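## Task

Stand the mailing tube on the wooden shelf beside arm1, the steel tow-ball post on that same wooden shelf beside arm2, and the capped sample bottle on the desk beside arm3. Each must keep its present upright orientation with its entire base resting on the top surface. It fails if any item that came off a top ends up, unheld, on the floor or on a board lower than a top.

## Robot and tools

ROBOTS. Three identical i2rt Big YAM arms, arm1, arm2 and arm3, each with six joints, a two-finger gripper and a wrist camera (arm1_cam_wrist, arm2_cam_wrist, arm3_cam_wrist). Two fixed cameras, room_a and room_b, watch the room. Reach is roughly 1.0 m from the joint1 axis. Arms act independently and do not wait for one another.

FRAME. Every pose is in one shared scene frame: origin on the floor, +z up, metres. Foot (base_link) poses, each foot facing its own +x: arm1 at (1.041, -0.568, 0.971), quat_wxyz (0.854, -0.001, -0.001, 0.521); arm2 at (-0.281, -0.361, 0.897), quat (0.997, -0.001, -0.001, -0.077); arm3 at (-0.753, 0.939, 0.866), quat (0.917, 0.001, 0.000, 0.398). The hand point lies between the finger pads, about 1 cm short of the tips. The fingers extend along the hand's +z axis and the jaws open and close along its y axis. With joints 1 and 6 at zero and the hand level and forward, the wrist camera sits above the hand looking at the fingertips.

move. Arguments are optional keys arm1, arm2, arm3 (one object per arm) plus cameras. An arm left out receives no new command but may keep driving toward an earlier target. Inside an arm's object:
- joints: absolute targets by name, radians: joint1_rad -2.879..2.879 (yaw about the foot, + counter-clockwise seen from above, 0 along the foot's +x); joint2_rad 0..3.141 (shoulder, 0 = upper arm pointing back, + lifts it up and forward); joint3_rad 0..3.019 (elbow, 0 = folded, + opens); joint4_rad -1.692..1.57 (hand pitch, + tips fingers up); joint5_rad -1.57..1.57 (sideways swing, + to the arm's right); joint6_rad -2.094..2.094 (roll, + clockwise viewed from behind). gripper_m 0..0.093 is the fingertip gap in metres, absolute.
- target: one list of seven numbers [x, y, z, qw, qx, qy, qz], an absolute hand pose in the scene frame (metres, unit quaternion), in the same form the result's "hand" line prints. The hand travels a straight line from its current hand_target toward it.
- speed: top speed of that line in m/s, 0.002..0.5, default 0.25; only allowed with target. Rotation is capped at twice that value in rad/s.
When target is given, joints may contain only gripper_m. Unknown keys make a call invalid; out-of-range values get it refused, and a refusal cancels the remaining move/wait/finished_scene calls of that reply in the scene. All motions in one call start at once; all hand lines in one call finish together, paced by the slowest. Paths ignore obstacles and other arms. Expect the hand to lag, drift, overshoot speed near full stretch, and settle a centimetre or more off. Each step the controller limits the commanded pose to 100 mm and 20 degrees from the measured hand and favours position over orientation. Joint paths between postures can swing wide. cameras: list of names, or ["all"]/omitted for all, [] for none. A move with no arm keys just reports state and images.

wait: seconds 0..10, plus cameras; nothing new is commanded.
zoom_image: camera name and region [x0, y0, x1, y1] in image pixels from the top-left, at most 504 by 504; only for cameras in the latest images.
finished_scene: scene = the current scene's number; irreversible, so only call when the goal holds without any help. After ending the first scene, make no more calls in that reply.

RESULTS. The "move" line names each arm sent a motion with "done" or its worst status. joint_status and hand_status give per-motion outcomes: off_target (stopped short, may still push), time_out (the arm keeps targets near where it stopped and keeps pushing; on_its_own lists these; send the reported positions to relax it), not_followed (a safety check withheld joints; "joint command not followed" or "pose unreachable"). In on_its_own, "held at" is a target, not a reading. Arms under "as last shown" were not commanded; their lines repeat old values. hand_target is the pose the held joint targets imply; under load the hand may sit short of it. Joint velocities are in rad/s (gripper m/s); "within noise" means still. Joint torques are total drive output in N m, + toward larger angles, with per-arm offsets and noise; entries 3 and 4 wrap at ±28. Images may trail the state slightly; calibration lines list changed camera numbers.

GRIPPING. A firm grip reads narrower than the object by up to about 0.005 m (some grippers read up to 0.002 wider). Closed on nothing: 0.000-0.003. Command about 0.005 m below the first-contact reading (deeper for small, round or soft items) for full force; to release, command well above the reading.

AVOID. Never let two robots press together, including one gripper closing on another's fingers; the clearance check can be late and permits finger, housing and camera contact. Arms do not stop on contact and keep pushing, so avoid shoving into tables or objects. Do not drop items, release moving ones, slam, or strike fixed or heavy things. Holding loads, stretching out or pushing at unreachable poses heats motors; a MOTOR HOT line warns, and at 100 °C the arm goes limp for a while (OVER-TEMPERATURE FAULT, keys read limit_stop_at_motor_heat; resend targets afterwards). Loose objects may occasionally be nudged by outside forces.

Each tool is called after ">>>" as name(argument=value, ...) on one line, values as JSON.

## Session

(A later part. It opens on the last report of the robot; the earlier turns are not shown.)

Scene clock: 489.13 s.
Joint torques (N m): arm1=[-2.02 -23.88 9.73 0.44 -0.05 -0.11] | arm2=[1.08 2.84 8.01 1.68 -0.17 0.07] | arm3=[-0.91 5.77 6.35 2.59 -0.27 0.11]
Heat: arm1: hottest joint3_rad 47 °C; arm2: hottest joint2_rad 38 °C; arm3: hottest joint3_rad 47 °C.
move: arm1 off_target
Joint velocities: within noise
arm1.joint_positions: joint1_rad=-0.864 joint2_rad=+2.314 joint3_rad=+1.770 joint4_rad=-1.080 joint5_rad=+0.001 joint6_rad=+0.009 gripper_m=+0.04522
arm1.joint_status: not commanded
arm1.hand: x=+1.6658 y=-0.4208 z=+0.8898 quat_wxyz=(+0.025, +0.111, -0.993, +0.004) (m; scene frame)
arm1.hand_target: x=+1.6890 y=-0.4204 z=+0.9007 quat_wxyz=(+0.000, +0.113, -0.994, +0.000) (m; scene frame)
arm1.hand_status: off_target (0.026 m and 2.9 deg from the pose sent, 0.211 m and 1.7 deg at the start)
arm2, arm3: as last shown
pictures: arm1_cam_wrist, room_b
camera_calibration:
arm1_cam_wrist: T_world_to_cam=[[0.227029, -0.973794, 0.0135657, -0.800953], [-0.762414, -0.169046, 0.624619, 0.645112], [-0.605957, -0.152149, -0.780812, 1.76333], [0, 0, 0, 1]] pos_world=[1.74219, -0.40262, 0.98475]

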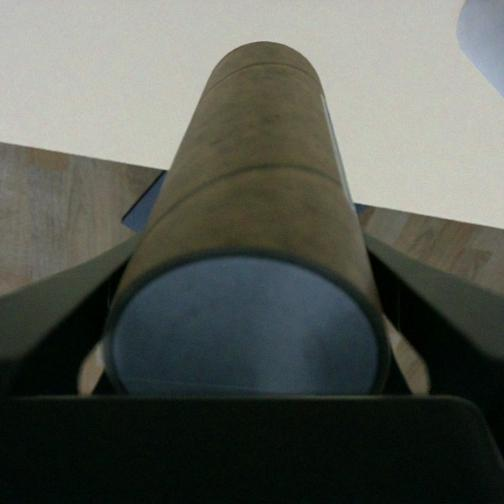

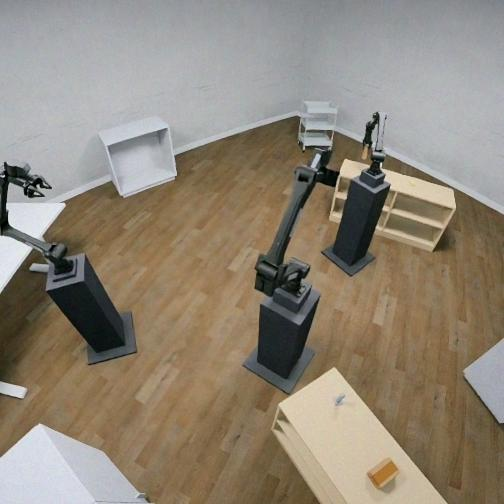

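>>> move(arm1={"target":[1.695,-0.422,0.78,0.015,-0.112,0.9936,0.002],"speed":0.08}, cameras=["arm1_cam_wrist"])

Scene clock: 501.83 s.
Joint torques (N m): arm1=[-2.08 -24.29 8.65 0.55 -0.05 -0.11] | arm2=[1.03 2.2 8.01 1.74 -0.21 0.05] | arm3=[-0.85 5.89 6.37 2.65 -0.26 0.11]
Heat: arm1: hottest joint3_rad 47 °C; arm2: hottest joint2_rad 38 °C; arm3: hottest joint3_rad 47 °C.
move: arm1 off_target
Joint velocities: within noise
arm1.joint_positions: joint1_rad=-0.868 joint2_rad=+2.499 joint3_rad=+1.772 joint4_rad=-0.864 joint5_rad=+0.000 joint6_rad=+0.007 gripper_m=+0.04522
arm1.joint_status: not commanded
arm1.hand: x=+1.6706 y=-0.4226 z=+0.7730 quat_wxyz=(+0.009, +0.110, -0.994, +0.002) (m; scene frame)
arm1.hand_target: x=+1.6942 y=-0.4224 z=+0.7810 quat_wxyz=(-0.015, +0.112, -0.994, -0.002) (m; scene frame)
arm1.hand_status: off_target (0.025 m and 2.8 deg from the pose sent, 0.114 m and 4.7 deg at the start)
arm2: as last shown
arm3.joint_positions: joint1_rad=-2.050 joint2_rad=+0.505 joint3_rad=+1.442 joint4_rad=-1.340 joint5_rad=+0.001 joint6_rad=-0.008 gripper_m=+0.06198
arm3.joint_status: not commanded
arm3.hand: x=-0.6935 y=+0.7704 z=+1.4492 quat_wxyz=(-0.447, -0.479, -0.684, +0.320) (m; scene frame)
arm3.hand_target: x=-0.6902 y=+0.7661 z=+1.4497 quat_wxyz=(-0.451, -0.479, -0.683, +0.316) (m; scene frame)
arm3.hand_status: not commanded
pictures: arm1_cam_wrist
camera_calibration:
arm1_cam_wrist: T_world_to_cam=[[0.224465, -0.974399, 0.0127251, -0.797499], [-0.78181, -0.172274, 0.599245, 0.772181], [-0.581712, -0.144458, -0.800464, 1.65272], [0, 0, 0, 1]] pos_world=[1.74412, -0.405306, 0.870365]

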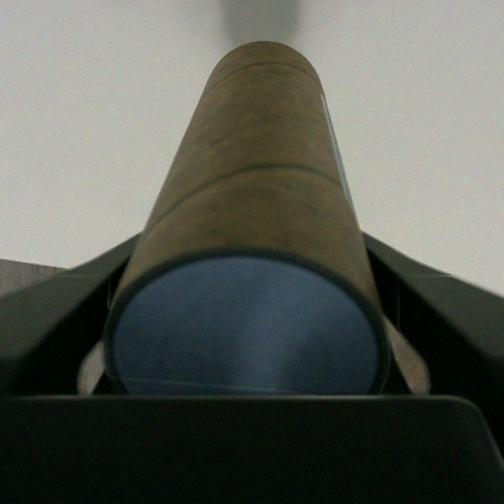

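>>> move(arm1={"target":[1.695,-0.422,0.758,0.015,-0.112,0.9936,0.002],"speed":0.04}, cameras=["arm1_cam_wrist"])

>>> move(arm1={"target":[1.695,-0.422,0.750,0.015,-0.112,0.9936,0.002],"speed":0.03}, cameras=["arm1_cam_wrist"])

Scene clock: 515.83 s.
Joint torques (N m): arm1=[-2.08 -24.29 8.36 0.59 -0.05 -0.11] | arm2=[0.85 2.9 7.9 1.57 -0.18 0.06] | arm3=[-1.03 5.66 6.39 2.58 -0.27 0.1]
Heat: arm1: hottest joint3_rad 47 °C; arm2: hottest joint2_rad 38 °C; arm3: hottest joint3_rad 47 °C.
move: arm1 off_target
Joint velocities: within noise
arm1.joint_positions: joint1_rad=-0.868 joint2_rad=+2.538 joint3_rad=+1.786 joint4_rad=-0.838 joint5_rad=+0.000 joint6_rad=+0.007 gripper_m=+0.04522
arm1.joint_status: not commanded
arm1.hand: x=+1.6713 y=-0.4224 z=+0.7527 quat_wxyz=(+0.008, +0.110, -0.994, +0.002) (m; scene frame)
arm1.hand_target: x=+1.6942 y=-0.4224 z=+0.7590 quat_wxyz=(-0.015, +0.112, -0.994, -0.002) (m; scene frame)
arm1.hand_status: off_target (0.024 m and 2.7 deg from the pose sent, 0.029 m and 2.8 deg at the start)
arm2, arm3: as last shown
pictures: arm1_cam_wrist
camera_calibration:
arm1_cam_wrist: T_world_to_cam=[[0.224446, -0.974403, 0.0127363, -0.797213], [-0.783125, -0.172578, 0.597438, 0.788269], [-0.579947, -0.144067, -0.801814, 1.6351], [0, 0, 0, 1]] pos_world=[1.74452, -0.405206, 0.850259]

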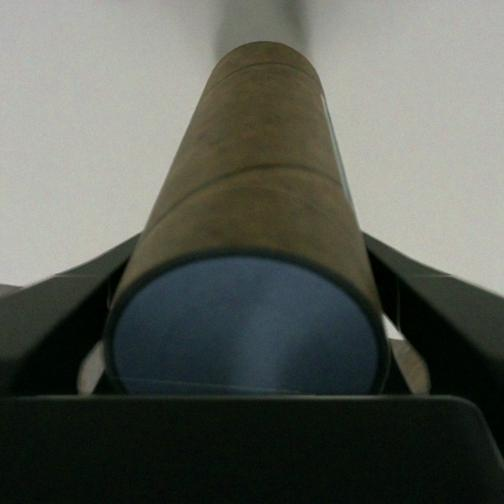

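Scene clock: 516.87 s.
Joint torques (N m): arm1=[-2.02 -24 8.39 0.62 -0.05 -0.11] | arm2=[1.44 3.02 7.83 1.88 -0.19 0.07] | arm3=[-0.97 5.77 6.34 2.52 -0.28 0.1]
Heat: arm1: hottest joint3_rad 47 °C; arm2: hottest joint2_rad 38 °C; arm3: hottest joint3_rad 47 °C.
move: arm1 off_target
Joint velocities: within noise
arm1.joint_positions: joint1_rad=-0.868 joint2_rad=+2.550 joint3_rad=+1.793 joint4_rad=-0.828 joint5_rad=+0.000 joint6_rad=+0.007 gripper_m=+0.04522
arm1.joint_status: not commanded
arm1.hand: x=+1.6727 y=-0.4221 z=+0.7468 quat_wxyz=(+0.006, +0.110, -0.994, +0.002) (m; scene frame)
arm1.hand_target: x=+1.6943 y=-0.4224 z=+0.7509 quat_wxyz=(-0.015, +0.112, -0.994, -0.002) (m; scene frame)
arm1.hand_status: off_target (0.023 m and 2.5 deg from the pose sent, 0.024 m and 2.7 deg at the start)
arm2, arm3: as last shown
pictures: arm1_cam_wrist
camera_calibration:
arm1_cam_wrist: T_world_to_cam=[[0.224388, -0.974417, 0.0127331, -0.797073], [-0.785359, -0.173085, 0.594351, 0.798743], [-0.576941, -0.143365, -0.804105, 1.62819], [0, 0, 0, 1]] pos_world=[1.74552, -0.405005, 0.844649]

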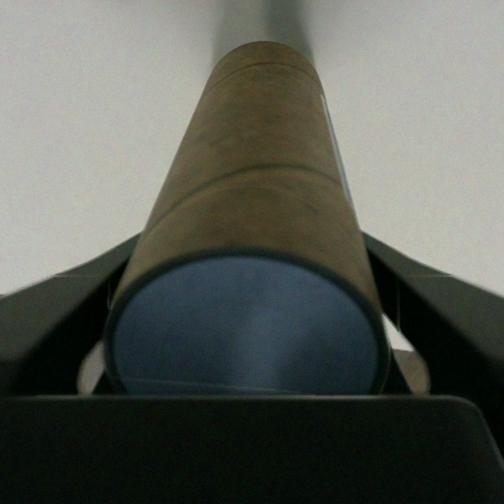

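>>> move(arm1={"target":[1.695,-0.422,0.744,0.015,-0.112,0.9936,0.002],"speed":0.03}, cameras=[])

>>> move(arm1={"target":[1.695,-0.422,0.738,0.015,-0.112,0.9936,0.002],"speed":0.03}, cameras=["arm1_cam_wrist"])

Scene clock: 525.87 s.
Joint torques (N m): arm1=[-2.08 -24 8.43 0.58 -0.05 -0.11] | arm2=[1.67 2.55 8.14 1.72 -0.22 0.03] | arm3=[-0.97 5.71 6.38 2.58 -0.26 0.09]
Heat: arm1: hottest joint3_rad 47 °C; arm2: hottest joint2_rad 38 °C; arm3: hottest joint3_rad 47 °C.
move: arm1 off_target
Joint velocities: within noise
arm1.joint_positions: joint1_rad=-0.868 joint2_rad=+2.561 joint3_rad=+1.797 joint4_rad=-0.822 joint5_rad=+0.000 joint6_rad=+0.007 gripper_m=+0.04522
arm1.joint_status: not commanded
arm1.hand: x=+1.6725 y=-0.4222 z=+0.7409 quat_wxyz=(+0.006, +0.110, -0.994, +0.002) (m; scene frame)
arm1.hand_target: x=+1.6942 y=-0.4224 z=+0.7448 quat_wxyz=(-0.015, +0.112, -0.994, -0.002) (m; scene frame)
arm1.hand_status: off_target (0.023 m and 2.5 deg from the pose sent, 0.023 m and 2.5 deg at the start)
arm2, arm3: as last shown
pictures: none
No camera images: "cameras" was empty.

Scene clock: 526.83 s.
Joint torques (N m): arm1=[-2.14 -24 8.36 0.62 -0.05 -0.11] | arm2=[0.91 2.78 7.98 1.81 -0.22 0.07] | arm3=[-0.79 5.89 6.32 2.58 -0.27 0.11]
Heat: arm1: hottest joint3_rad 47 °C; arm2: hottest joint2_rad 38 °C; arm3: hottest joint3_rad 47 °C.
move: arm1 off_target
Joint velocities: within noise
arm1.joint_positions: joint1_rad=-0.868 joint2_rad=+2.573 joint3_rad=+1.803 joint4_rad=-0.815 joint5_rad=+0.000 joint6_rad=+0.007 gripper_m=+0.04522
arm1.joint_status: not commanded
arm1.hand: x=+1.6727 y=-0.4222 z=+0.7351 quat_wxyz=(+0.006, +0.110, -0.994, +0.002) (m; scene frame)
arm1.hand_target: x=+1.6942 y=-0.4224 z=+0.7388 quat_wxyz=(-0.015, +0.112, -0.994, -0.002) (m; scene frame)
arm1.hand_status: off_target (0.022 m and 2.5 deg from the pose sent, 0.023 m and 2.5 deg at the start)
arm2, arm3: as last shown
pictures: arm1_cam_wrist
camera_calibration:
arm1_cam_wrist: T_world_to_cam=[[0.224388, -0.974417, 0.0127331, -0.796946], [-0.785359, -0.173085, 0.594351, 0.805775], [-0.576941, -0.143365, -0.804105, 1.61884], [0, 0, 0, 1]] pos_world=[1.74562, -0.405005, 0.832949]

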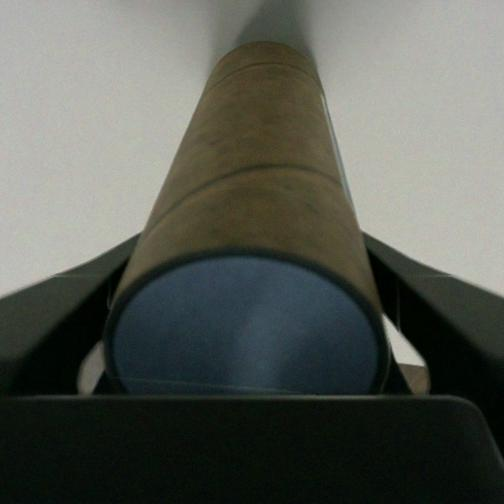

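Close to touching (shadow nearly merges).

>>> move(arm1={"target":[1.695,-0.422,0.733,0.015,-0.112,0.9936,0.002],"speed":0.03}, cameras=["arm1_cam_wrist"])

>>> move(arm1={"target":[1.695,-0.422,0.728,0.015,-0.112,0.9936,0.002],"speed":0.03}, cameras=["arm1_cam_wrist"])

Scene clock: 539.57 s.
Joint torques (N m): arm1=[-2.14 -24 8.36 0.65 -0.05 -0.11] | arm2=[1.2 2.61 7.77 1.7 -0.2 0.11] | arm3=[-0.91 5.77 6.35 2.61 -0.27 0.11]
Heat: arm1: hottest joint3_rad 46 °C; arm2: hottest joint2_rad 37 °C; arm3: hottest joint3_rad 47 °C.
move: arm1 off_target
Joint velocities: within noise
arm1.joint_positions: joint1_rad=-0.868 joint2_rad=+2.582 joint3_rad=+1.808 joint4_rad=-0.811 joint5_rad=+0.000 joint6_rad=+0.007 gripper_m=+0.04522
arm1.joint_status: not commanded
arm1.hand: x=+1.6728 y=-0.4221 z=+0.7305 quat_wxyz=(+0.006, +0.110, -0.994, +0.002) (m; scene frame)
arm1.hand_target: x=+1.6943 y=-0.4224 z=+0.7339 quat_wxyz=(-0.015, +0.112, -0.994, -0.002) (m; scene frame)
arm1.hand_status: off_target (0.022 m and 2.5 deg from the pose sent, 0.022 m and 2.5 deg at the start)
arm2, arm3: as last shown
pictures: arm1_cam_wrist
camera_calibration:
arm1_cam_wrist: T_world_to_cam=[[0.224389, -0.974417, 0.0126522, -0.796844], [-0.785144, -0.173082, 0.594636, 0.808036], [-0.577234, -0.143364, -0.803895, 1.61545], [0, 0, 0, 1]] pos_world=[1.74572, -0.405005, 0.828249]

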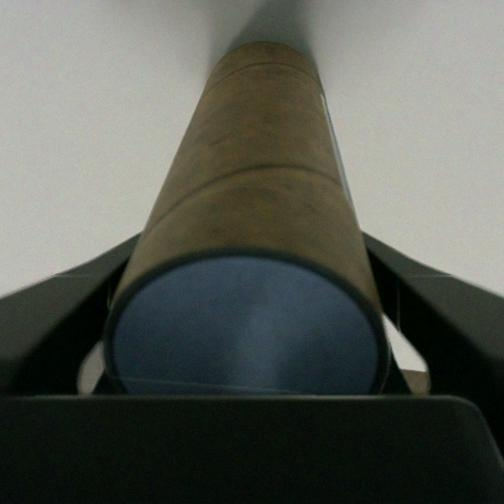

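Scene clock: 540.53 s.
Joint torques (N m): arm1=[-2.14 -24 8.21 0.65 -0.05 -0.11] | arm2=[1.49 3.08 8.05 1.68 -0.21 0.09] | arm3=[-0.97 5.77 6.34 2.59 -0.27 0.1]
Heat: arm1: hottest joint3_rad 46 °C; arm2: hottest joint2_rad 37 °C; arm3: hottest joint3_rad 47 °C.
move: arm1 off_target
Joint velocities: within noise
arm1.joint_positions: joint1_rad=-0.868 joint2_rad=+2.592 joint3_rad=+1.812 joint4_rad=-0.806 joint5_rad=+0.000 joint6_rad=+0.007 gripper_m=+0.04522
arm1.joint_status: not commanded
arm1.hand: x=+1.6728 y=-0.4222 z=+0.7255 quat_wxyz=(+0.006, +0.110, -0.994, +0.002) (m; scene frame)
arm1.hand_target: x=+1.6942 y=-0.4224 z=+0.7288 quat_wxyz=(-0.015, +0.112, -0.994, -0.002) (m; scene frame)
arm1.hand_status: off_target (0.022 m and 2.5 deg from the pose sent, 0.022 m and 2.5 deg at the start)
arm2.joint_positions: joint1_rad=+0.003 joint2_rad=+0.548 joint3_rad=+1.467 joint4_rad=-1.347 joint5_rad=+0.004 joint6_rad=-0.005 gripper_m=+0.08193
arm2.joint_status: not commanded
arm2.hand: x=-0.0922 y=-0.3903 z=+1.4841 quat_wxyz=(-0.540, -0.062, -0.838, +0.045) (m; scene frame)
arm2.hand_target: x=-0.0963 y=-0.3867 z=+1.4856 quat_wxyz=(-0.542, -0.056, -0.837, +0.040) (m; scene frame)
arm2.hand_status: not commanded
arm3: as last shown
pictures: arm1_cam_wrist
camera_calibration:
arm1_cam_wrist: T_world_to_cam=[[0.224389, -0.974417, 0.0126522, -0.796781], [-0.785144, -0.173082, 0.594636, 0.811009], [-0.577234, -0.143364, -0.803895, 1.61143], [0, 0, 0, 1]] pos_world=[1.74572, -0.405005, 0.823249]

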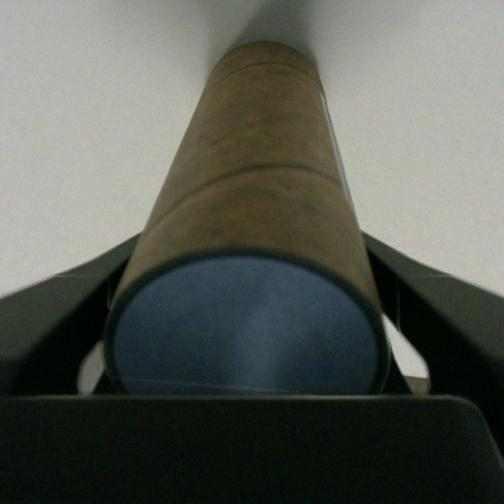

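>>> zoom_image(camera="arm1_cam_wrist", region=[160, 0, 360, 120])

>>> move(arm1={"target":[1.695,-0.422,0.722,0.015,-0.112,0.9936,0.002],"speed":0.03}, cameras=["arm1_cam_wrist"])

>>> zoom_image(camera="arm1_cam_wrist", region=[160, 0, 360, 120])

Scaled by 2.520 from the camera's 504x504 image, which has a finer 720x720 frame.

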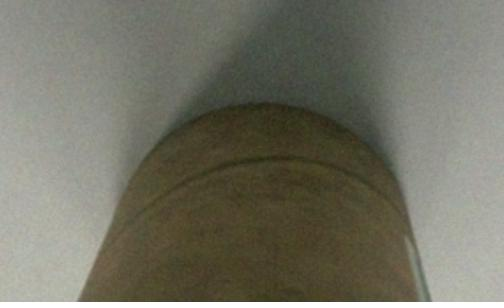

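Scene clock: 549.73 s.
Joint torques (N m): arm1=[-2.02 -23.59 8.18 0.69 -0.05 -0.11] | arm2=[1.2 2.78 7.94 1.65 -0.14 0.05] | arm3=[-0.79 5.83 6.37 2.55 -0.26 0.09]
Heat: arm1: hottest joint3_rad 46 °C; arm2: hottest joint2_rad 37 °C; arm3: hottest joint3_rad 47 °C.
move: arm1 off_target
Joint velocities: within noise
arm1.joint_positions: joint1_rad=-0.868 joint2_rad=+2.597 joint3_rad=+1.821 joint4_rad=-0.801 joint5_rad=+0.000 joint6_rad=+0.007 gripper_m=+0.04522
arm1.joint_status: not commanded
arm1.hand: x=+1.6764 y=-0.4213 z=+0.7249 quat_wxyz=(+0.002, +0.110, -0.994, +0.001) (m; scene frame)
arm1.hand_target: x=+1.6942 y=-0.4224 z=+0.7226 quat_wxyz=(-0.015, +0.112, -0.994, -0.002) (m; scene frame)
arm1.hand_status: off_target (0.019 m and 2.0 deg from the pose sent, 0.023 m and 2.5 deg at the start)
arm2, arm3: as last shown
pictures: arm1_cam_wrist
camera_calibration:
arm1_cam_wrist: T_world_to_cam=[[0.224293, -0.974439, 0.0126706, -0.79668], [-0.78996, -0.174186, 0.587897, 0.826853], [-0.570663, -0.14187, -0.808836, 1.60631], [0, 0, 0, 1]] pos_world=[1.74853, -0.404403, 0.823228]

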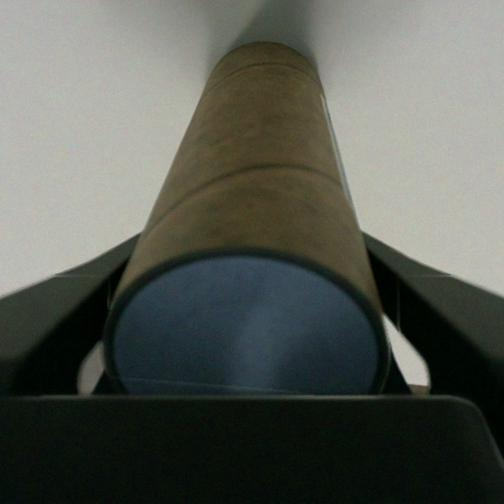

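Scaled by 2.520 from the camera's 504x504 image, which has a finer 720x720 frame.

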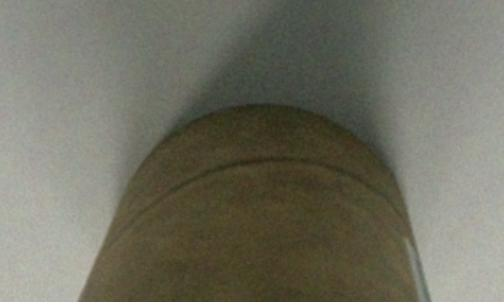

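>>> move(arm1={"target":[1.697,-0.422,0.727,0.012,-0.112,0.9936,0.002],"speed":0.03}, cameras=[])

>>> move(arm1={"joints":{"gripper_m":0.052}}, cameras=["arm1_cam_wrist"])

>>> move(arm1={"joints":{"gripper_m":0.08}}, cameras=["arm1_cam_wrist"])

Scene clock: 559.50 s.
Joint torques (N m): arm1=[-2.08 -24.29 8.21 0.05 -0.05 -0.11] | arm2=[0.91 2.73 7.98 1.83 -0.22 0.07] | arm3=[-0.97 5.83 6.34 2.61 -0.26 0.1]
Heat: arm1: hottest joint3_rad 46 °C; arm2: hottest joint2_rad 37 °C; arm3: hottest joint3_rad 47 °C.
move: arm1 off_target
Joint velocities: within noise
arm1.joint_positions: joint1_rad=-0.869 joint2_rad=+2.601 joint3_rad=+1.831 joint4_rad=-0.801 joint5_rad=-0.001 joint6_rad=+0.006 gripper_m=+0.04522
arm1.joint_status: not commanded
arm1.hand: x=+1.6803 y=-0.4205 z=+0.7251 quat_wxyz=(-0.001, +0.110, -0.994, +0.000) (m; scene frame)
arm1.hand_target: x=+1.6963 y=-0.4223 z=+0.7273 quat_wxyz=(-0.012, +0.112, -0.994, -0.002) (m; scene frame)
arm1.hand_status: off_target (0.017 m and 1.3 deg from the pose sent, 0.021 m and 1.7 deg at the start)
arm2: as last shown
arm3.joint_positions: joint1_rad=-2.050 joint2_rad=+0.505 joint3_rad=+1.442 joint4_rad=-1.340 joint5_rad=+0.001 joint6_rad=-0.008 gripper_m=+0.06198
arm3.joint_status: not commanded
arm3.hand: x=-0.6935 y=+0.7704 z=+1.4492 quat_wxyz=(-0.447, -0.479, -0.684, +0.320) (m; scene frame)
arm3.hand_target: x=-0.6902 y=+0.7661 z=+1.4497 quat_wxyz=(-0.451, -0.479, -0.683, +0.316) (m; scene frame)
arm3.hand_status: not commanded
pictures: none
No camera images: "cameras" was empty.

Scene clock: 559.93 s.
Joint torques (N m): arm1=[-2.32 -24.06 8.27 0.02 -0.05 -0.11] | arm2=[0.85 2.55 7.9 1.98 -0.19 0.08] | arm3=[-0.85 5.77 6.38 2.58 -0.27 0.09]
Heat: arm1: hottest joint3_rad 46 °C; arm2: hottest joint2_rad 37 °C; arm3: hottest joint3_rad 47 °C.
move: arm1 done
Joint velocities: within noise
arm1.joint_positions: joint1_rad=-0.869 joint2_rad=+2.601 joint3_rad=+1.833 joint4_rad=-0.801 joint5_rad=-0.001 joint6_rad=+0.006 gripper_m=+0.05182
arm1.joint_status: all done
arm1.hand: x=+1.6808 y=-0.4204 z=+0.7254 quat_wxyz=(-0.002, +0.110, -0.994, +0.000) (m; scene frame)
arm1.hand_target: x=+1.6964 y=-0.4221 z=+0.7274 quat_wxyz=(-0.012, +0.112, -0.994, -0.002) (m; scene frame)
arm1.hand_status: not commanded
arm2, arm3: as last shown
pictures: arm1_cam_wrist
camera_calibration:
arm1_cam_wrist: T_world_to_cam=[[0.224603, -0.974378, 0.0118485, -0.796683], [-0.794124, -0.175979, 0.581721, 0.840876], [-0.564731, -0.140065, -0.813302, 1.60349], [0, 0, 0, 1]] pos_world=[1.75224, -0.403701, 0.824408]

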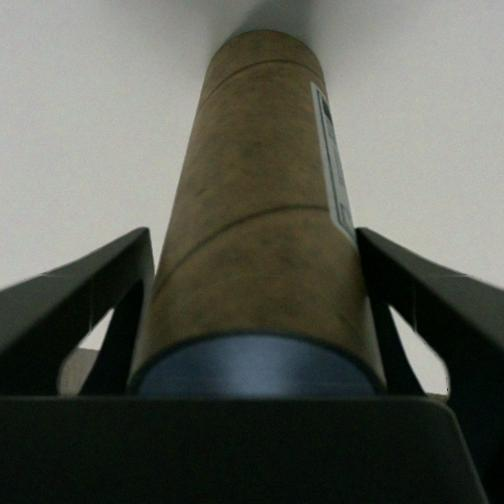

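Scene clock: 560.53 s.
Joint torques (N m): arm1=[-2.02 -24.12 8.28 0.03 -0.05 -0.11] | arm2=[1.2 2.84 7.98 1.74 -0.2 0.06] | arm3=[-0.85 5.77 6.38 2.65 -0.26 0.09]
Heat: arm1: hottest joint3_rad 46 °C; arm2: hottest joint2_rad 37 °C; arm3: hottest joint3_rad 47 °C.
move: arm1 done
Joint velocities: within noise
arm1.joint_positions: joint1_rad=-0.869 joint2_rad=+2.601 joint3_rad=+1.833 joint4_rad=-0.801 joint5_rad=-0.001 joint6_rad=+0.006 gripper_m=+0.07980
arm1.joint_status: all done
arm1.hand: x=+1.6808 y=-0.4204 z=+0.7254 quat_wxyz=(-0.002, +0.110, -0.994, +0.000) (m; scene frame)
arm1.hand_target: x=+1.6964 y=-0.4221 z=+0.7274 quat_wxyz=(-0.012, +0.112, -0.994, -0.002) (m; scene frame)
arm1.hand_status: not commanded
arm2, arm3: as last shown
pictures: arm1_cam_wrist
camera_calibration:
arm1_cam_wrist: T_world_to_cam=[[0.224603, -0.974378, 0.0118485, -0.796683], [-0.794124, -0.175979, 0.581721, 0.840876], [-0.564731, -0.140065, -0.813302, 1.60349], [0, 0, 0, 1]] pos_world=[1.75224, -0.403701, 0.824408]

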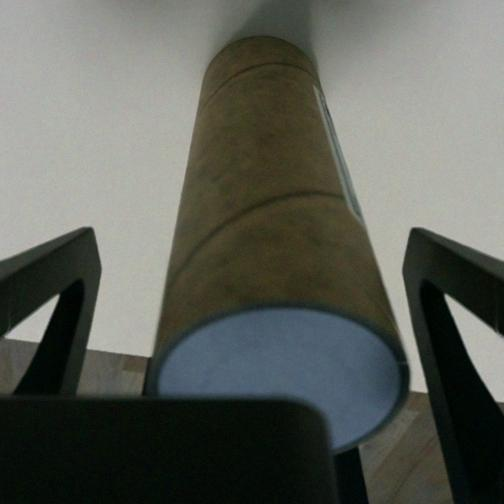

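>>> move(cameras=["arm1_cam_wrist"])

Scene clock: 567.57 s.
Joint torques (N m): arm1=[-2.14 -24.12 8.28 0.03 -0.05 -0.11] | arm2=[0.85 2.08 8.02 1.68 -0.21 0.09] | arm3=[-1.08 5.71 6.32 2.59 -0.25 0.1]
Heat: arm1: hottest joint3_rad 46 °C; arm2: hottest joint2_rad 37 °C; arm3: hottest joint3_rad 47 °C.
Joint velocities: within noise
arm1.joint_positions: joint1_rad=-0.869 joint2_rad=+2.601 joint3_rad=+1.833 joint4_rad=-0.801 joint5_rad=-0.001 joint6_rad=+0.006 gripper_m=+0.07990
arm1.joint_status: all done
arm1.hand: x=+1.6808 y=-0.4204 z=+0.7254 quat_wxyz=(-0.002, +0.110, -0.994, +0.000) (m; scene frame)
arm1.hand_target: x=+1.6964 y=-0.4221 z=+0.7274 quat_wxyz=(-0.012, +0.112, -0.994, -0.002) (m; scene frame)
arm1.hand_status: not commanded
arm2.joint_positions: joint1_rad=+0.003 joint2_rad=+0.548 joint3_rad=+1.467 joint4_rad=-1.347 joint5_rad=+0.004 joint6_rad=-0.005 gripper_m=+0.08193
arm2.joint_status: not commanded
arm2.hand: x=-0.0922 y=-0.3903 z=+1.4841 quat_wxyz=(-0.540, -0.062, -0.838, +0.045) (m; scene frame)
arm2.hand_target: x=-0.0963 y=-0.3867 z=+1.4856 quat_wxyz=(-0.542, -0.056, -0.837, +0.040) (m; scene frame)
arm2.hand_status: not commanded
arm3.joint_positions: joint1_rad=-2.050 joint2_rad=+0.505 joint3_rad=+1.442 joint4_rad=-1.340 joint5_rad=+0.001 joint6_rad=-0.008 gripper_m=+0.06198
arm3.joint_status: not commanded
arm3.hand: x=-0.6935 y=+0.7704 z=+1.4492 quat_wxyz=(-0.447, -0.479, -0.684, +0.320) (m; scene frame)
arm3.hand_target: x=-0.6902 y=+0.7661 z=+1.4497 quat_wxyz=(-0.451, -0.479, -0.683, +0.316) (m; scene frame)
arm3.hand_status: not commanded
pictures: arm1_cam_wrist
camera_calibration:
arm1_cam_wrist: T_world_to_cam=[[0.224603, -0.974378, 0.0118485, -0.796683], [-0.794124, -0.175979, 0.581721, 0.840876], [-0.564731, -0.140065, -0.813302, 1.60349], [0, 0, 0, 1]] pos_world=[1.75224, -0.403701, 0.824408]

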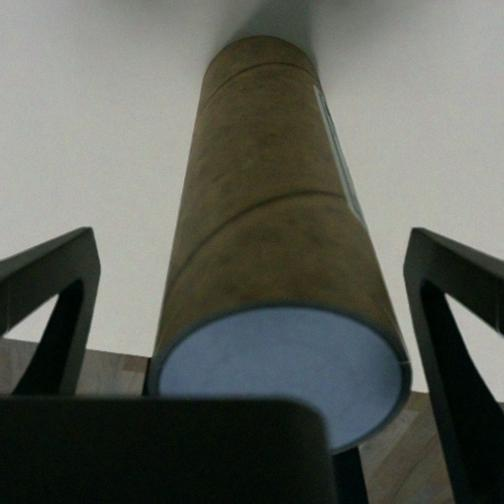

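>>> move(arm1={"target":[1.688,-0.424,0.80,-0.005,-0.112,0.9936,0],"speed":0.05}, cameras=["arm1_cam_wrist"])

>>> move(arm1={"target":[1.66,-0.44,0.93,0,-0.112,0.9936,0],"speed":0.12}, cameras=["arm1_cam_wrist","room_b"])

Scene clock: 580.33 s.
Joint torques (N m): arm1=[-2.08 -27.05 5.37 -0.16 -0.05 -0.12] | arm2=[1.44 2.43 7.92 1.73 -0.19 0.05] | arm3=[-0.91 5.66 6.39 2.62 -0.27 0.1]
Heat: arm1: hottest joint3_rad 46 °C; arm2: hottest joint2_rad 37 °C; arm3: hottest joint3_rad 47 °C.
move: arm1 off_target
Joint velocities: within noise
arm1.joint_positions: joint1_rad=-0.869 joint2_rad=+2.500 joint3_rad=+1.833 joint4_rad=-0.917 joint5_rad=-0.001 joint6_rad=+0.006 gripper_m=+0.07990
arm1.joint_status: not commanded
arm1.hand: x=+1.6867 y=-0.4192 z=+0.7899 quat_wxyz=(+0.006, +0.110, -0.994, +0.001) (m; scene frame)
arm1.hand_target: x=+1.6881 y=-0.4241 z=+0.7999 quat_wxyz=(+0.005, +0.112, -0.994, +0.000) (m; scene frame)
arm1.hand_status: off_target (0.011 m and 0.3 deg from the pose sent, 0.075 m and 0.8 deg at the start)
arm2, arm3: as last shown
pictures: arm1_cam_wrist
camera_calibration:
arm1_cam_wrist: T_world_to_cam=[[0.22439, -0.974427, 0.0118708, -0.797275], [-0.785679, -0.173692, 0.59375, 0.78546], [-0.576505, -0.142558, -0.804562, 1.67128], [0, 0, 0, 1]] pos_world=[1.75952, -0.402204, 0.887747]

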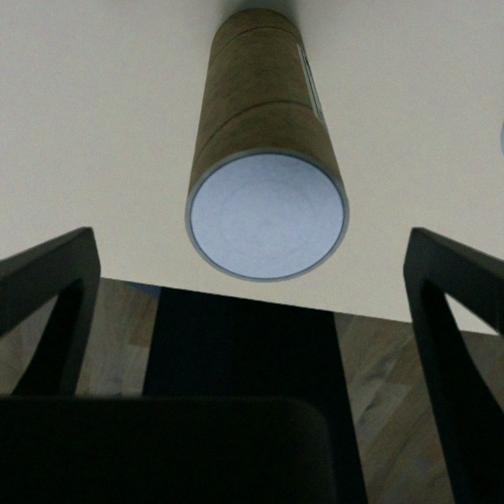

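Scene clock: 582.27 s.
Joint torques (N m): arm1=[-2.08 -24.94 6.06 -0.18 -0.01 -0.12] | arm2=[1.14 2.73 7.77 1.77 -0.21 0.08] | arm3=[-0.85 5.95 6.38 2.61 -0.27 0.09]
Heat: arm1: hottest joint3_rad 46 °C; arm2: hottest joint2_rad 37 °C; arm3: hottest joint3_rad 47 °C.
move: arm1 done
Joint velocities: within noise
arm1.joint_positions: joint1_rad=-0.885 joint2_rad=+2.217 joint3_rad=+1.692 joint4_rad=-1.043 joint5_rad=-0.001 joint6_rad=-0.008 gripper_m=+0.07990
arm1.joint_status: not commanded
arm1.hand: x=+1.6621 y=-0.4346 z=+0.9242 quat_wxyz=(-0.002, +0.110, -0.994, +0.000) (m; scene frame)
arm1.hand_target: x=+1.6601 y=-0.4400 z=+0.9299 quat_wxyz=(+0.000, +0.112, -0.994, +0.000) (m; scene frame)
arm1.hand_status: done (0.008 m and 0.4 deg from the pose sent, 0.144 m and 0.7 deg at the start)
arm2, arm3: as last shown
pictures: arm1_cam_wrist, room_b
camera_calibration:
arm1_cam_wrist: T_world_to_cam=[[0.223829, -0.974555, 0.0119848, -0.807501], [-0.79513, -0.175481, 0.580495, 0.710875], [-0.563621, -0.139461, -0.814176, 1.75181], [0, 0, 0, 1]] pos_world=[1.73334, -0.417899, 1.0233]

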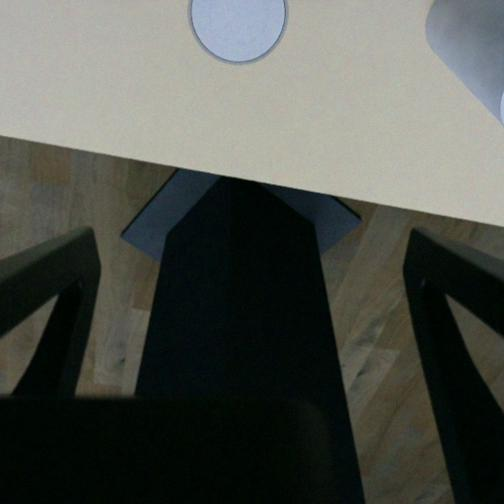

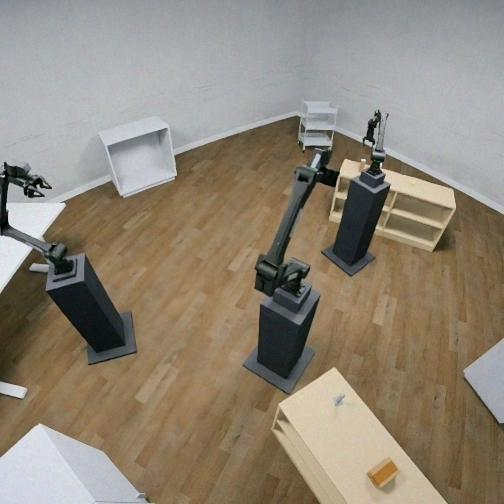

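>>> move(arm1={"joints":{"joint1_rad":-1.136,"joint4_rad":-1.09}}, cameras=["arm1_cam_wrist"])

>>> move(arm1={"target":[1.703,-0.60,0.82,0.012,0.0157,0.9997,0],"speed":0.1}, cameras=["arm1_cam_wrist"])

Scene clock: 592.97 s.
Joint torques (N m): arm1=[-1.85 -24.76 5.98 -0.21 -0.02 -0.1] | arm2=[0.67 3.14 7.87 1.73 -0.18 0.04] | arm3=[-0.91 5.77 6.39 2.61 -0.27 0.11]
Heat: arm1: hottest joint3_rad 45 °C; arm2: hottest joint2_rad 37 °C; arm3: hottest joint3_rad 47 °C.
move: arm1 done
Joint velocities: within noise
arm1.joint_positions: joint1_rad=-1.130 joint2_rad=+2.217 joint3_rad=+1.692 joint4_rad=-1.080 joint5_rad=-0.001 joint6_rad=-0.010 gripper_m=+0.07990
arm1.joint_status: all done
arm1.hand: x=+1.6668 y=-0.5893 z=+0.9245 quat_wxyz=(+0.016, -0.012, -1.000, +0.000) (m; scene frame)
arm1.hand_target: x=+1.6638 y=-0.5927 z=+0.9303 quat_wxyz=(+0.018, -0.010, -1.000, -0.001) (m; scene frame)
arm1.hand_status: not commanded
arm2, arm3: as last shown
pictures: arm1_cam_wrist
camera_calibration:
arm1_cam_wrist: T_world_to_cam=[[-0.0176706, -0.999784, 0.0109089, -0.570765], [-0.79243, 0.0206574, 0.609613, 0.771413], [-0.609707, 0.00212771, -0.792624, 1.87344], [0, 0, 0, 1]] pos_world=[1.74346, -0.590564, 1.0209]

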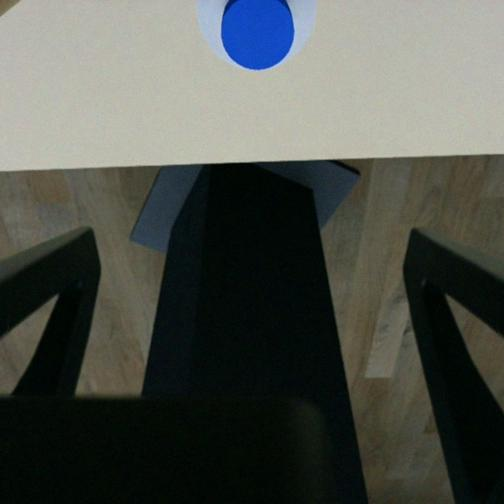

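Scene clock: 595.03 s.
Joint torques (N m): arm1=[-2.02 -23.59 8.8 0.58 -0.01 -0.06] | arm2=[1.73 2.43 7.98 1.84 -0.2 0.09] | arm3=[-0.85 5.71 6.32 2.56 -0.28 0.09]
Heat: arm1: hottest joint3_rad 45 °C; arm2: hottest joint2_rad 37 °C; arm3: hottest joint3_rad 47 °C.
move: arm1 off_target
Joint velocities: arm1=[within noise] | arm2=[0.005 -0.005 -0.046 -0.012 -0.022 0.022 0.001] | arm3=[within noise]
arm1.joint_positions: joint1_rad=-1.137 joint2_rad=+2.413 joint3_rad=+1.730 joint4_rad=-0.911 joint5_rad=-0.001 joint6_rad=-0.010 gripper_m=+0.07990
arm1.joint_status: not commanded
arm1.hand: x=+1.6809 y=-0.5941 z=+0.8151 quat_wxyz=(+0.010, -0.015, -1.000, +0.000) (m; scene frame)
arm1.hand_target: x=+1.7021 y=-0.6001 z=+0.8208 quat_wxyz=(-0.012, -0.016, -1.000, +0.000) (m; scene frame)
arm1.hand_status: off_target (0.023 m and 2.5 deg from the pose sent, 0.111 m and 3.2 deg at the start)
arm2, arm3: as last shown
pictures: arm1_cam_wrist
camera_calibration:
arm1_cam_wrist: T_world_to_cam=[[-0.0242764, -0.999644, 0.0110515, -0.562978], [-0.799244, 0.0260478, 0.600442, 0.871542], [-0.600516, 0.00574371, -0.799592, 1.78773], [0, 0, 0, 1]] pos_world=[1.75647, -0.595747, 0.912369]

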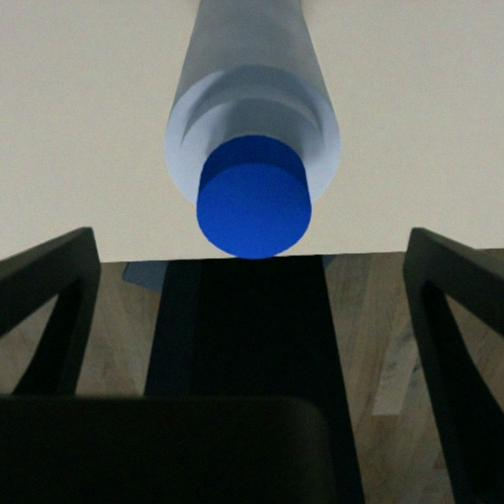

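>>> move(arm1={"target":[1.703,-0.60,0.762,0.012,0.0157,0.9997,0],"speed":0.05}, cameras=["arm1_cam_wrist"])

Scene clock: 603.13 s.
Joint torques (N m): arm1=[-1.96 -23.88 8.38 0.59 -0.01 -0.06] | arm2=[0.73 2.32 7.86 1.78 -0.19 0.06] | arm3=[-0.79 5.95 6.39 2.58 -0.28 0.09]
Heat: arm1: hottest joint3_rad 45 °C; arm2: hottest joint2_rad 37 °C; arm3: hottest joint3_rad 47 °C.
move: arm1 off_target
Joint velocities: within noise
arm1.joint_positions: joint1_rad=-1.137 joint2_rad=+2.517 joint3_rad=+1.757 joint4_rad=-0.834 joint5_rad=-0.001 joint6_rad=-0.010 gripper_m=+0.07990
arm1.joint_status: not commanded
arm1.hand: x=+1.6802 y=-0.5942 z=+0.7576 quat_wxyz=(+0.011, -0.015, -1.000, +0.000) (m; scene frame)
arm1.hand_target: x=+1.7019 y=-0.6001 z=+0.7628 quat_wxyz=(-0.012, -0.016, -1.000, +0.000) (m; scene frame)
arm1.hand_status: off_target (0.024 m and 2.6 deg from the pose sent, 0.058 m and 2.5 deg at the start)
arm2, arm3: as last shown
pictures: arm1_cam_wrist
camera_calibration:
arm1_cam_wrist: T_world_to_cam=[[-0.0241775, -0.999647, 0.0110299, -0.56261], [-0.798297, 0.0259467, 0.601704, 0.902924], [-0.601778, 0.0057426, -0.798643, 1.74278], [0, 0, 0, 1]] pos_world=[1.75597, -0.595847, 0.854773]

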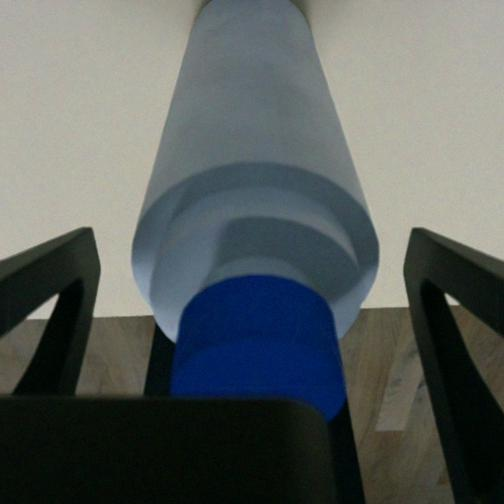

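>>> move(arm1={"target":[1.709,-0.601,0.755,0.020,0.0157,0.9997,0],"speed":0.04}, cameras=["arm1_cam_wrist"])

Scene clock: 621.97 s.
Joint torques (N m): arm1=[-2.08 -23.71 8.35 0.64 -0.03 -0.07] | arm2=[0.21 2.55 7.9 1.7 -0.18 0.03] | arm3=[-0.79 5.71 6.34 2.61 -0.26 0.09]
Heat: arm1: hottest joint3_rad 45 °C; arm2: hottest joint2_rad 37 °C; arm3: hottest joint3_rad 47 °C.
move: arm1 off_target
Joint velocities: within noise
arm1.joint_positions: joint1_rad=-1.137 joint2_rad=+2.532 joint3_rad=+1.773 joint4_rad=-0.815 joint5_rad=-0.001 joint6_rad=-0.010 gripper_m=+0.07990
arm1.joint_status: not commanded
arm1.hand: x=+1.6883 y=-0.5950 z=+0.7529 quat_wxyz=(+0.000, -0.015, -1.000, +0.000) (m; scene frame)
arm1.hand_target: x=+1.7082 y=-0.6012 z=+0.7558 quat_wxyz=(-0.020, -0.016, -1.000, +0.000) (m; scene frame)
arm1.hand_status: off_target (0.022 m and 2.3 deg from the pose sent, 0.030 m and 3.5 deg at the start)
arm2, arm3: as last shown
pictures: arm1_cam_wrist
camera_calibration:
arm1_cam_wrist: T_world_to_cam=[[-0.0251822, -0.999619, 0.0113219, -0.56169], [-0.810752, 0.0270474, 0.584764, 0.946679], [-0.584848, 0.00554639, -0.811124, 1.72457], [0, 0, 0, 1]] pos_world=[1.76199, -0.596646, 0.851618]

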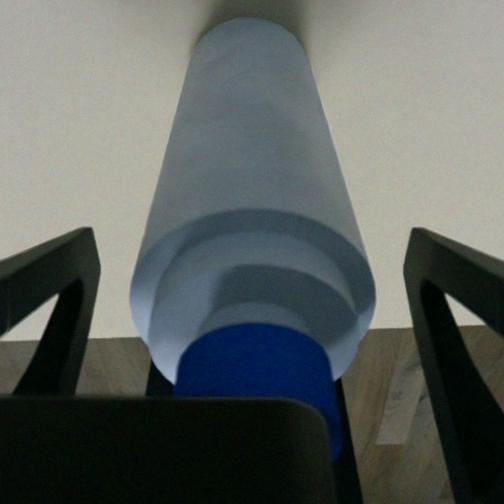

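>>> move(arm1={"joints":{"gripper_m":0.058}}, cameras=[])

>>> move(arm1={"joints":{"gripper_m":0.053}}, cameras=["arm1_cam_wrist"])

Scene clock: 631.40 s.
Joint torques (N m): arm1=[-2.08 -23.82 8.39 0.64 -0.03 -0.08] | arm2=[0.91 2.61 7.87 1.69 -0.22 0.05] | arm3=[-1.08 5.95 6.35 2.61 -0.26 0.09]
Heat: arm1: hottest joint3_rad 45 °C; arm2: hottest joint2_rad 37 °C; arm3: hottest joint3_rad 47 °C.
move: arm1 done
Joint velocities: within noise
arm1.joint_positions: joint1_rad=-1.137 joint2_rad=+2.532 joint3_rad=+1.773 joint4_rad=-0.815 joint5_rad=-0.001 joint6_rad=-0.010 gripper_m=+0.05820
arm1.joint_status: all done
arm1.hand: x=+1.6883 y=-0.5950 z=+0.7529 quat_wxyz=(+0.000, -0.015, -1.000, +0.000) (m; scene frame)
arm1.hand_target: x=+1.7082 y=-0.6011 z=+0.7558 quat_wxyz=(-0.020, -0.016, -1.000, +0.000) (m; scene frame)
arm1.hand_status: not commanded
arm2, arm3: as last shown
pictures: none
No camera images: "cameras" was empty.

Scene clock: 631.80 s.
Joint torques (N m): arm1=[-2.08 -23.77 8.4 0.64 -0.03 -0.07] | arm2=[0.67 2.67 7.8 1.81 -0.22 0.06] | arm3=[-0.85 5.89 6.37 2.59 -0.27 0.09]
Heat: arm1: hottest joint3_rad 45 °C; arm2: hottest joint2_rad 37 °C; arm3: hottest joint3_rad 47 °C.
move: arm1 done
Joint velocities: arm1=[-0.015 -0.005 0.017 -0.027 -0.022 -0.007 -0.006] | arm2=[within noise] | arm3=[within noise]
arm1.joint_positions: joint1_rad=-1.137 joint2_rad=+2.532 joint3_rad=+1.773 joint4_rad=-0.815 joint5_rad=-0.001 joint6_rad=-0.010 gripper_m=+0.05345
arm1.joint_status: all done
arm1.hand: x=+1.6883 y=-0.5950 z=+0.7529 quat_wxyz=(+0.000, -0.015, -1.000, +0.000) (m; scene frame)
arm1.hand_target: x=+1.7082 y=-0.6011 z=+0.7558 quat_wxyz=(-0.020, -0.016, -1.000, +0.000) (m; scene frame)
arm1.hand_status: not commanded
arm2.joint_positions: joint1_rad=+0.003 joint2_rad=+0.548 joint3_rad=+1.467 joint4_rad=-1.347 joint5_rad=+0.004 joint6_rad=-0.005 gripper_m=+0.08193
arm2.joint_status: not commanded
arm2.hand: x=-0.0922 y=-0.3903 z=+1.4841 quat_wxyz=(-0.540, -0.062, -0.838, +0.045) (m; scene frame)
arm2.hand_target: x=-0.0963 y=-0.3867 z=+1.4856 quat_wxyz=(-0.542, -0.056, -0.837, +0.040) (m; scene frame)
arm2.hand_status: not commanded
arm3.joint_positions: joint1_rad=-2.050 joint2_rad=+0.505 joint3_rad=+1.442 joint4_rad=-1.340 joint5_rad=+0.001 joint6_rad=-0.008 gripper_m=+0.06198
arm3.joint_status: not commanded
arm3.hand: x=-0.6935 y=+0.7704 z=+1.4492 quat_wxyz=(-0.447, -0.479, -0.684, +0.320) (m; scene frame)
arm3.hand_target: x=-0.6902 y=+0.7661 z=+1.4497 quat_wxyz=(-0.451, -0.479, -0.683, +0.316) (m; scene frame)
arm3.hand_status: not commanded
pictures: arm1_cam_wrist
camera_calibration:
arm1_cam_wrist: T_world_to_cam=[[-0.0251822, -0.999619, 0.0113219, -0.56169], [-0.810752, 0.0270474, 0.584764, 0.946679], [-0.584848, 0.00554639, -0.811124, 1.72457], [0, 0, 0, 1]] pos_world=[1.76199, -0.596646, 0.851618]

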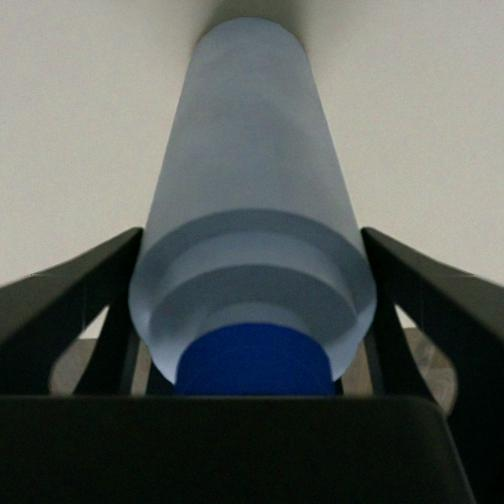

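>>> move(arm1={"joints":{"gripper_m":0.05}}, cameras=[])

>>> move(arm1={"joints":{"gripper_m":0.047}}, cameras=["arm1_cam_wrist"])

Scene clock: 643.60 s.
Joint torques (N m): arm1=[-2.08 -23.77 8.39 0.65 -0.03 -0.08] | arm2=[1.32 2.61 7.73 1.78 -0.21 0.03] | arm3=[-0.91 5.95 6.34 2.61 -0.26 0.1]
Heat: arm1: hottest joint3_rad 45 °C; arm2: hottest joint2_rad 37 °C; arm3: hottest joint3_rad 47 °C.
move: arm1 done
Joint velocities: within noise
arm1.joint_positions: joint1_rad=-1.137 joint2_rad=+2.532 joint3_rad=+1.773 joint4_rad=-0.815 joint5_rad=-0.001 joint6_rad=-0.010 gripper_m=+0.05259
arm1.joint_status: all done
arm1.hand: x=+1.6883 y=-0.5950 z=+0.7529 quat_wxyz=(+0.000, -0.015, -1.000, +0.000) (m; scene frame)
arm1.hand_target: x=+1.7082 y=-0.6011 z=+0.7558 quat_wxyz=(-0.020, -0.016, -1.000, +0.000) (m; scene frame)
arm1.hand_status: not commanded
arm2, arm3: as last shown
pictures: none
No camera images: "cameras" was empty.

Scene clock: 643.93 s.
Joint torques (N m): arm1=[-2.08 -23.77 8.36 0.64 -0.03 -0.07] | arm2=[1.03 3.25 7.92 1.88 -0.19 0.08] | arm3=[-0.91 5.71 6.37 2.61 -0.28 0.09]
Heat: arm1: hottest joint3_rad 45 °C; arm2: hottest joint2_rad 37 °C; arm3: hottest joint3_rad 47 °C.
move: arm1 off_target
Joint velocities: within noise
arm1.joint_positions: joint1_rad=-1.137 joint2_rad=+2.532 joint3_rad=+1.773 joint4_rad=-0.815 joint5_rad=-0.001 joint6_rad=-0.010 gripper_m=+0.05251
arm1.joint_status: gripper_m off_target (ended at +0.05252, target +0.04700)
arm1.hand: x=+1.6883 y=-0.5950 z=+0.7529 quat_wxyz=(+0.000, -0.015, -1.000, +0.000) (m; scene frame)
arm1.hand_target: x=+1.7082 y=-0.6011 z=+0.7558 quat_wxyz=(-0.020, -0.016, -1.000, +0.000) (m; scene frame)
arm1.hand_status: not commanded
arm2, arm3: as last shown
pictures: arm1_cam_wrist
camera_calibration:
arm1_cam_wrist: T_world_to_cam=[[-0.0251822, -0.999619, 0.0113219, -0.56169], [-0.810752, 0.0270474, 0.584764, 0.946679], [-0.584848, 0.00554639, -0.811124, 1.72457], [0, 0, 0, 1]] pos_world=[1.76199, -0.596646, 0.851618]

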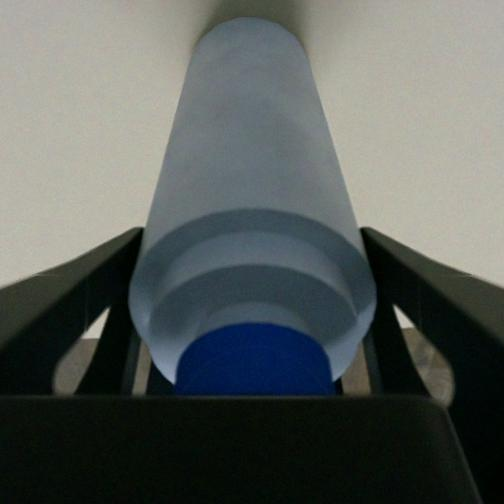

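>>> move(arm1={"target":[1.70,-0.60,0.82,0.012,0.0157,0.9997,0],"speed":0.06}, cameras=["arm1_cam_wrist"])

>>> move(arm1={"target":[1.62,-0.59,1.08,0.0,0.0157,0.9997,0],"speed":0.15}, cameras=["arm1_cam_wrist"])

Scene clock: 652.33 s.
Joint torques (N m): arm1=[-2.02 -26.75 5.42 -0.12 -0.03 -0.07] | arm2=[1.2 2.9 7.8 1.85 -0.21 0.06] | arm3=[-0.79 5.77 6.38 2.56 -0.27 0.09]
Heat: arm1: hottest joint3_rad 45 °C; arm2: hottest joint2_rad 37 °C; arm3: hottest joint3_rad 47 °C.
move: arm1 off_target
Joint velocities: within noise
arm1.joint_positions: joint1_rad=-1.137 joint2_rad=+2.444 joint3_rad=+1.773 joint4_rad=-0.882 joint5_rad=-0.001 joint6_rad=-0.010 gripper_m=+0.05251
arm1.joint_status: not commanded
arm1.hand: x=+1.7000 y=-0.5954 z=+0.8088 quat_wxyz=(-0.010, -0.015, -1.000, +0.001) (m; scene frame)
arm1.hand_target: x=+1.7001 y=-0.6000 z=+0.8199 quat_wxyz=(-0.012, -0.016, -1.000, +0.000) (m; scene frame)
arm1.hand_status: off_target (0.012 m and 0.2 deg from the pose sent, 0.068 m and 1.4 deg at the start)
arm2, arm3: as last shown
pictures: arm1_cam_wrist
camera_calibration:
arm1_cam_wrist: T_world_to_cam=[[-0.0253773, -0.999609, 0.0117265, -0.562415], [-0.822994, 0.0275496, 0.567382, 0.958686], [-0.567483, 0.00474782, -0.823371, 1.75669], [0, 0, 0, 1]] pos_world=[1.77161, -0.596947, 0.909062]

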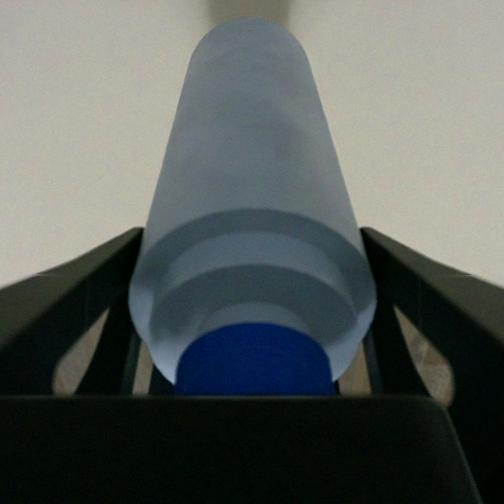

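Scene clock: 654.83 s.
Joint torques (N m): arm1=[-1.08 -22.12 7.66 -0.18 0 0.05] | arm2=[0.79 2.67 8.01 1.8 -0.19 0.08] | arm3=[-0.85 5.89 6.37 2.59 -0.25 0.11]
Heat: arm1: hottest joint3_rad 45 °C; arm2: hottest joint2_rad 37 °C; arm3: hottest joint3_rad 47 °C.
move: arm1 done
Joint velocities: within noise
arm1.joint_positions: joint1_rad=-1.137 joint2_rad=+1.927 joint3_rad=+1.622 joint4_rad=-1.276 joint5_rad=-0.001 joint6_rad=-0.010 gripper_m=+0.05250
arm1.joint_status: not commanded
arm1.hand: x=+1.6195 y=-0.5918 z=+1.0708 quat_wxyz=(+0.004, -0.015, -1.000, +0.000) (m; scene frame)
arm1.hand_target: x=+1.6200 y=-0.5900 z=+1.0801 quat_wxyz=(+0.000, -0.016, -1.000, +0.000) (m; scene frame)
arm1.hand_status: done (0.009 m and 0.5 deg from the pose sent, 0.283 m and 1.2 deg at the start)
arm2, arm3: as last shown
pictures: arm1_cam_wrist
camera_calibration:
arm1_cam_wrist: T_world_to_cam=[[-0.0251365, -0.99962, 0.011285, -0.563834], [-0.806461, 0.0269476, 0.590673, 0.691582], [-0.590753, 0.00574653, -0.806832, 1.94721], [0, 0, 0, 1]] pos_world=[1.69388, -0.593446, 1.16894]

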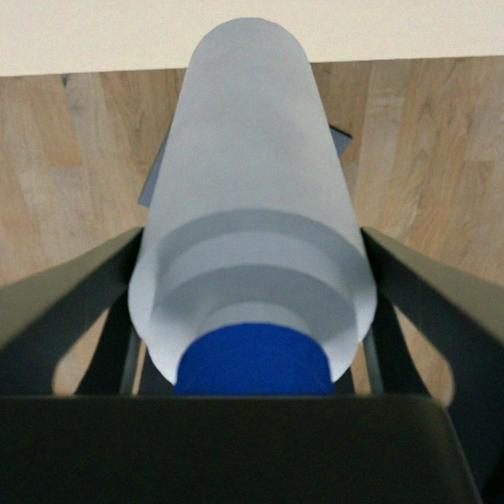

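>>> move(arm1={"joints":{"joint1_rad":1.89,"joint6_rad":1.57}}, cameras=["arm1_cam_wrist","room_b"])

Scene clock: 663.33 s.
Joint torques (N m): arm1=[-1.79 -22.01 7.6 -0.25 0.18 0.14] | arm2=[1.03 2.32 7.8 1.74 -0.2 0.05] | arm3=[-0.85 5.77 6.34 2.56 -0.28 0.1]
Heat: arm1: hottest joint3_rad 45 °C; arm2: hottest joint2_rad 37 °C; arm3: hottest joint3_rad 47 °C.
move: arm1 done
Joint velocities: within noise
arm1.joint_positions: joint1_rad=+1.895 joint2_rad=+1.928 joint3_rad=+1.622 joint4_rad=-1.276 joint5_rad=-0.003 joint6_rad=+1.558 gripper_m=+0.05249
arm1.joint_status: all done
arm1.hand: x=+0.4679 y=-0.4809 z=+1.0680 quat_wxyz=(-0.003, +0.657, -0.754, +0.007) (m; scene frame)
arm1.hand_target: x=+0.4677 y=-0.4775 z=+1.0773 quat_wxyz=(-0.001, +0.650, -0.760, +0.003) (m; scene frame)
arm1.hand_status: not commanded
arm2, arm3: as last shown
pictures: arm1_cam_wrist, room_b
camera_calibration:
arm1_cam_wrist: T_world_to_cam=[[0.990974, -0.131812, 0.0244097, -0.554041], [-0.120873, -0.799868, 0.587879, -0.953934], [-0.0579649, -0.585523, -0.808581, 0.732277], [0, 0, 0, 1]] pos_world=[0.476181, -0.407285, 1.16643]

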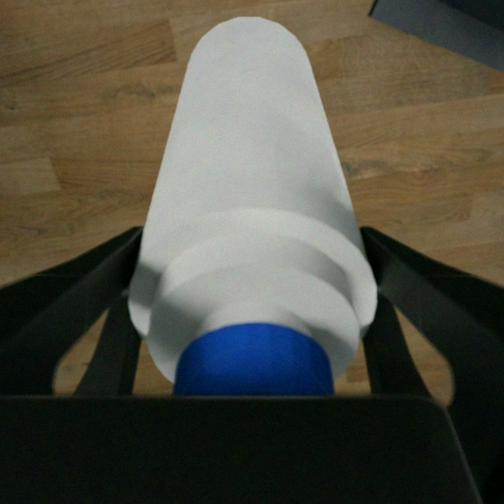

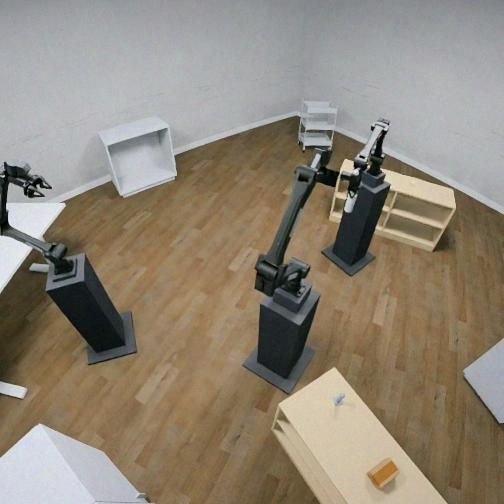

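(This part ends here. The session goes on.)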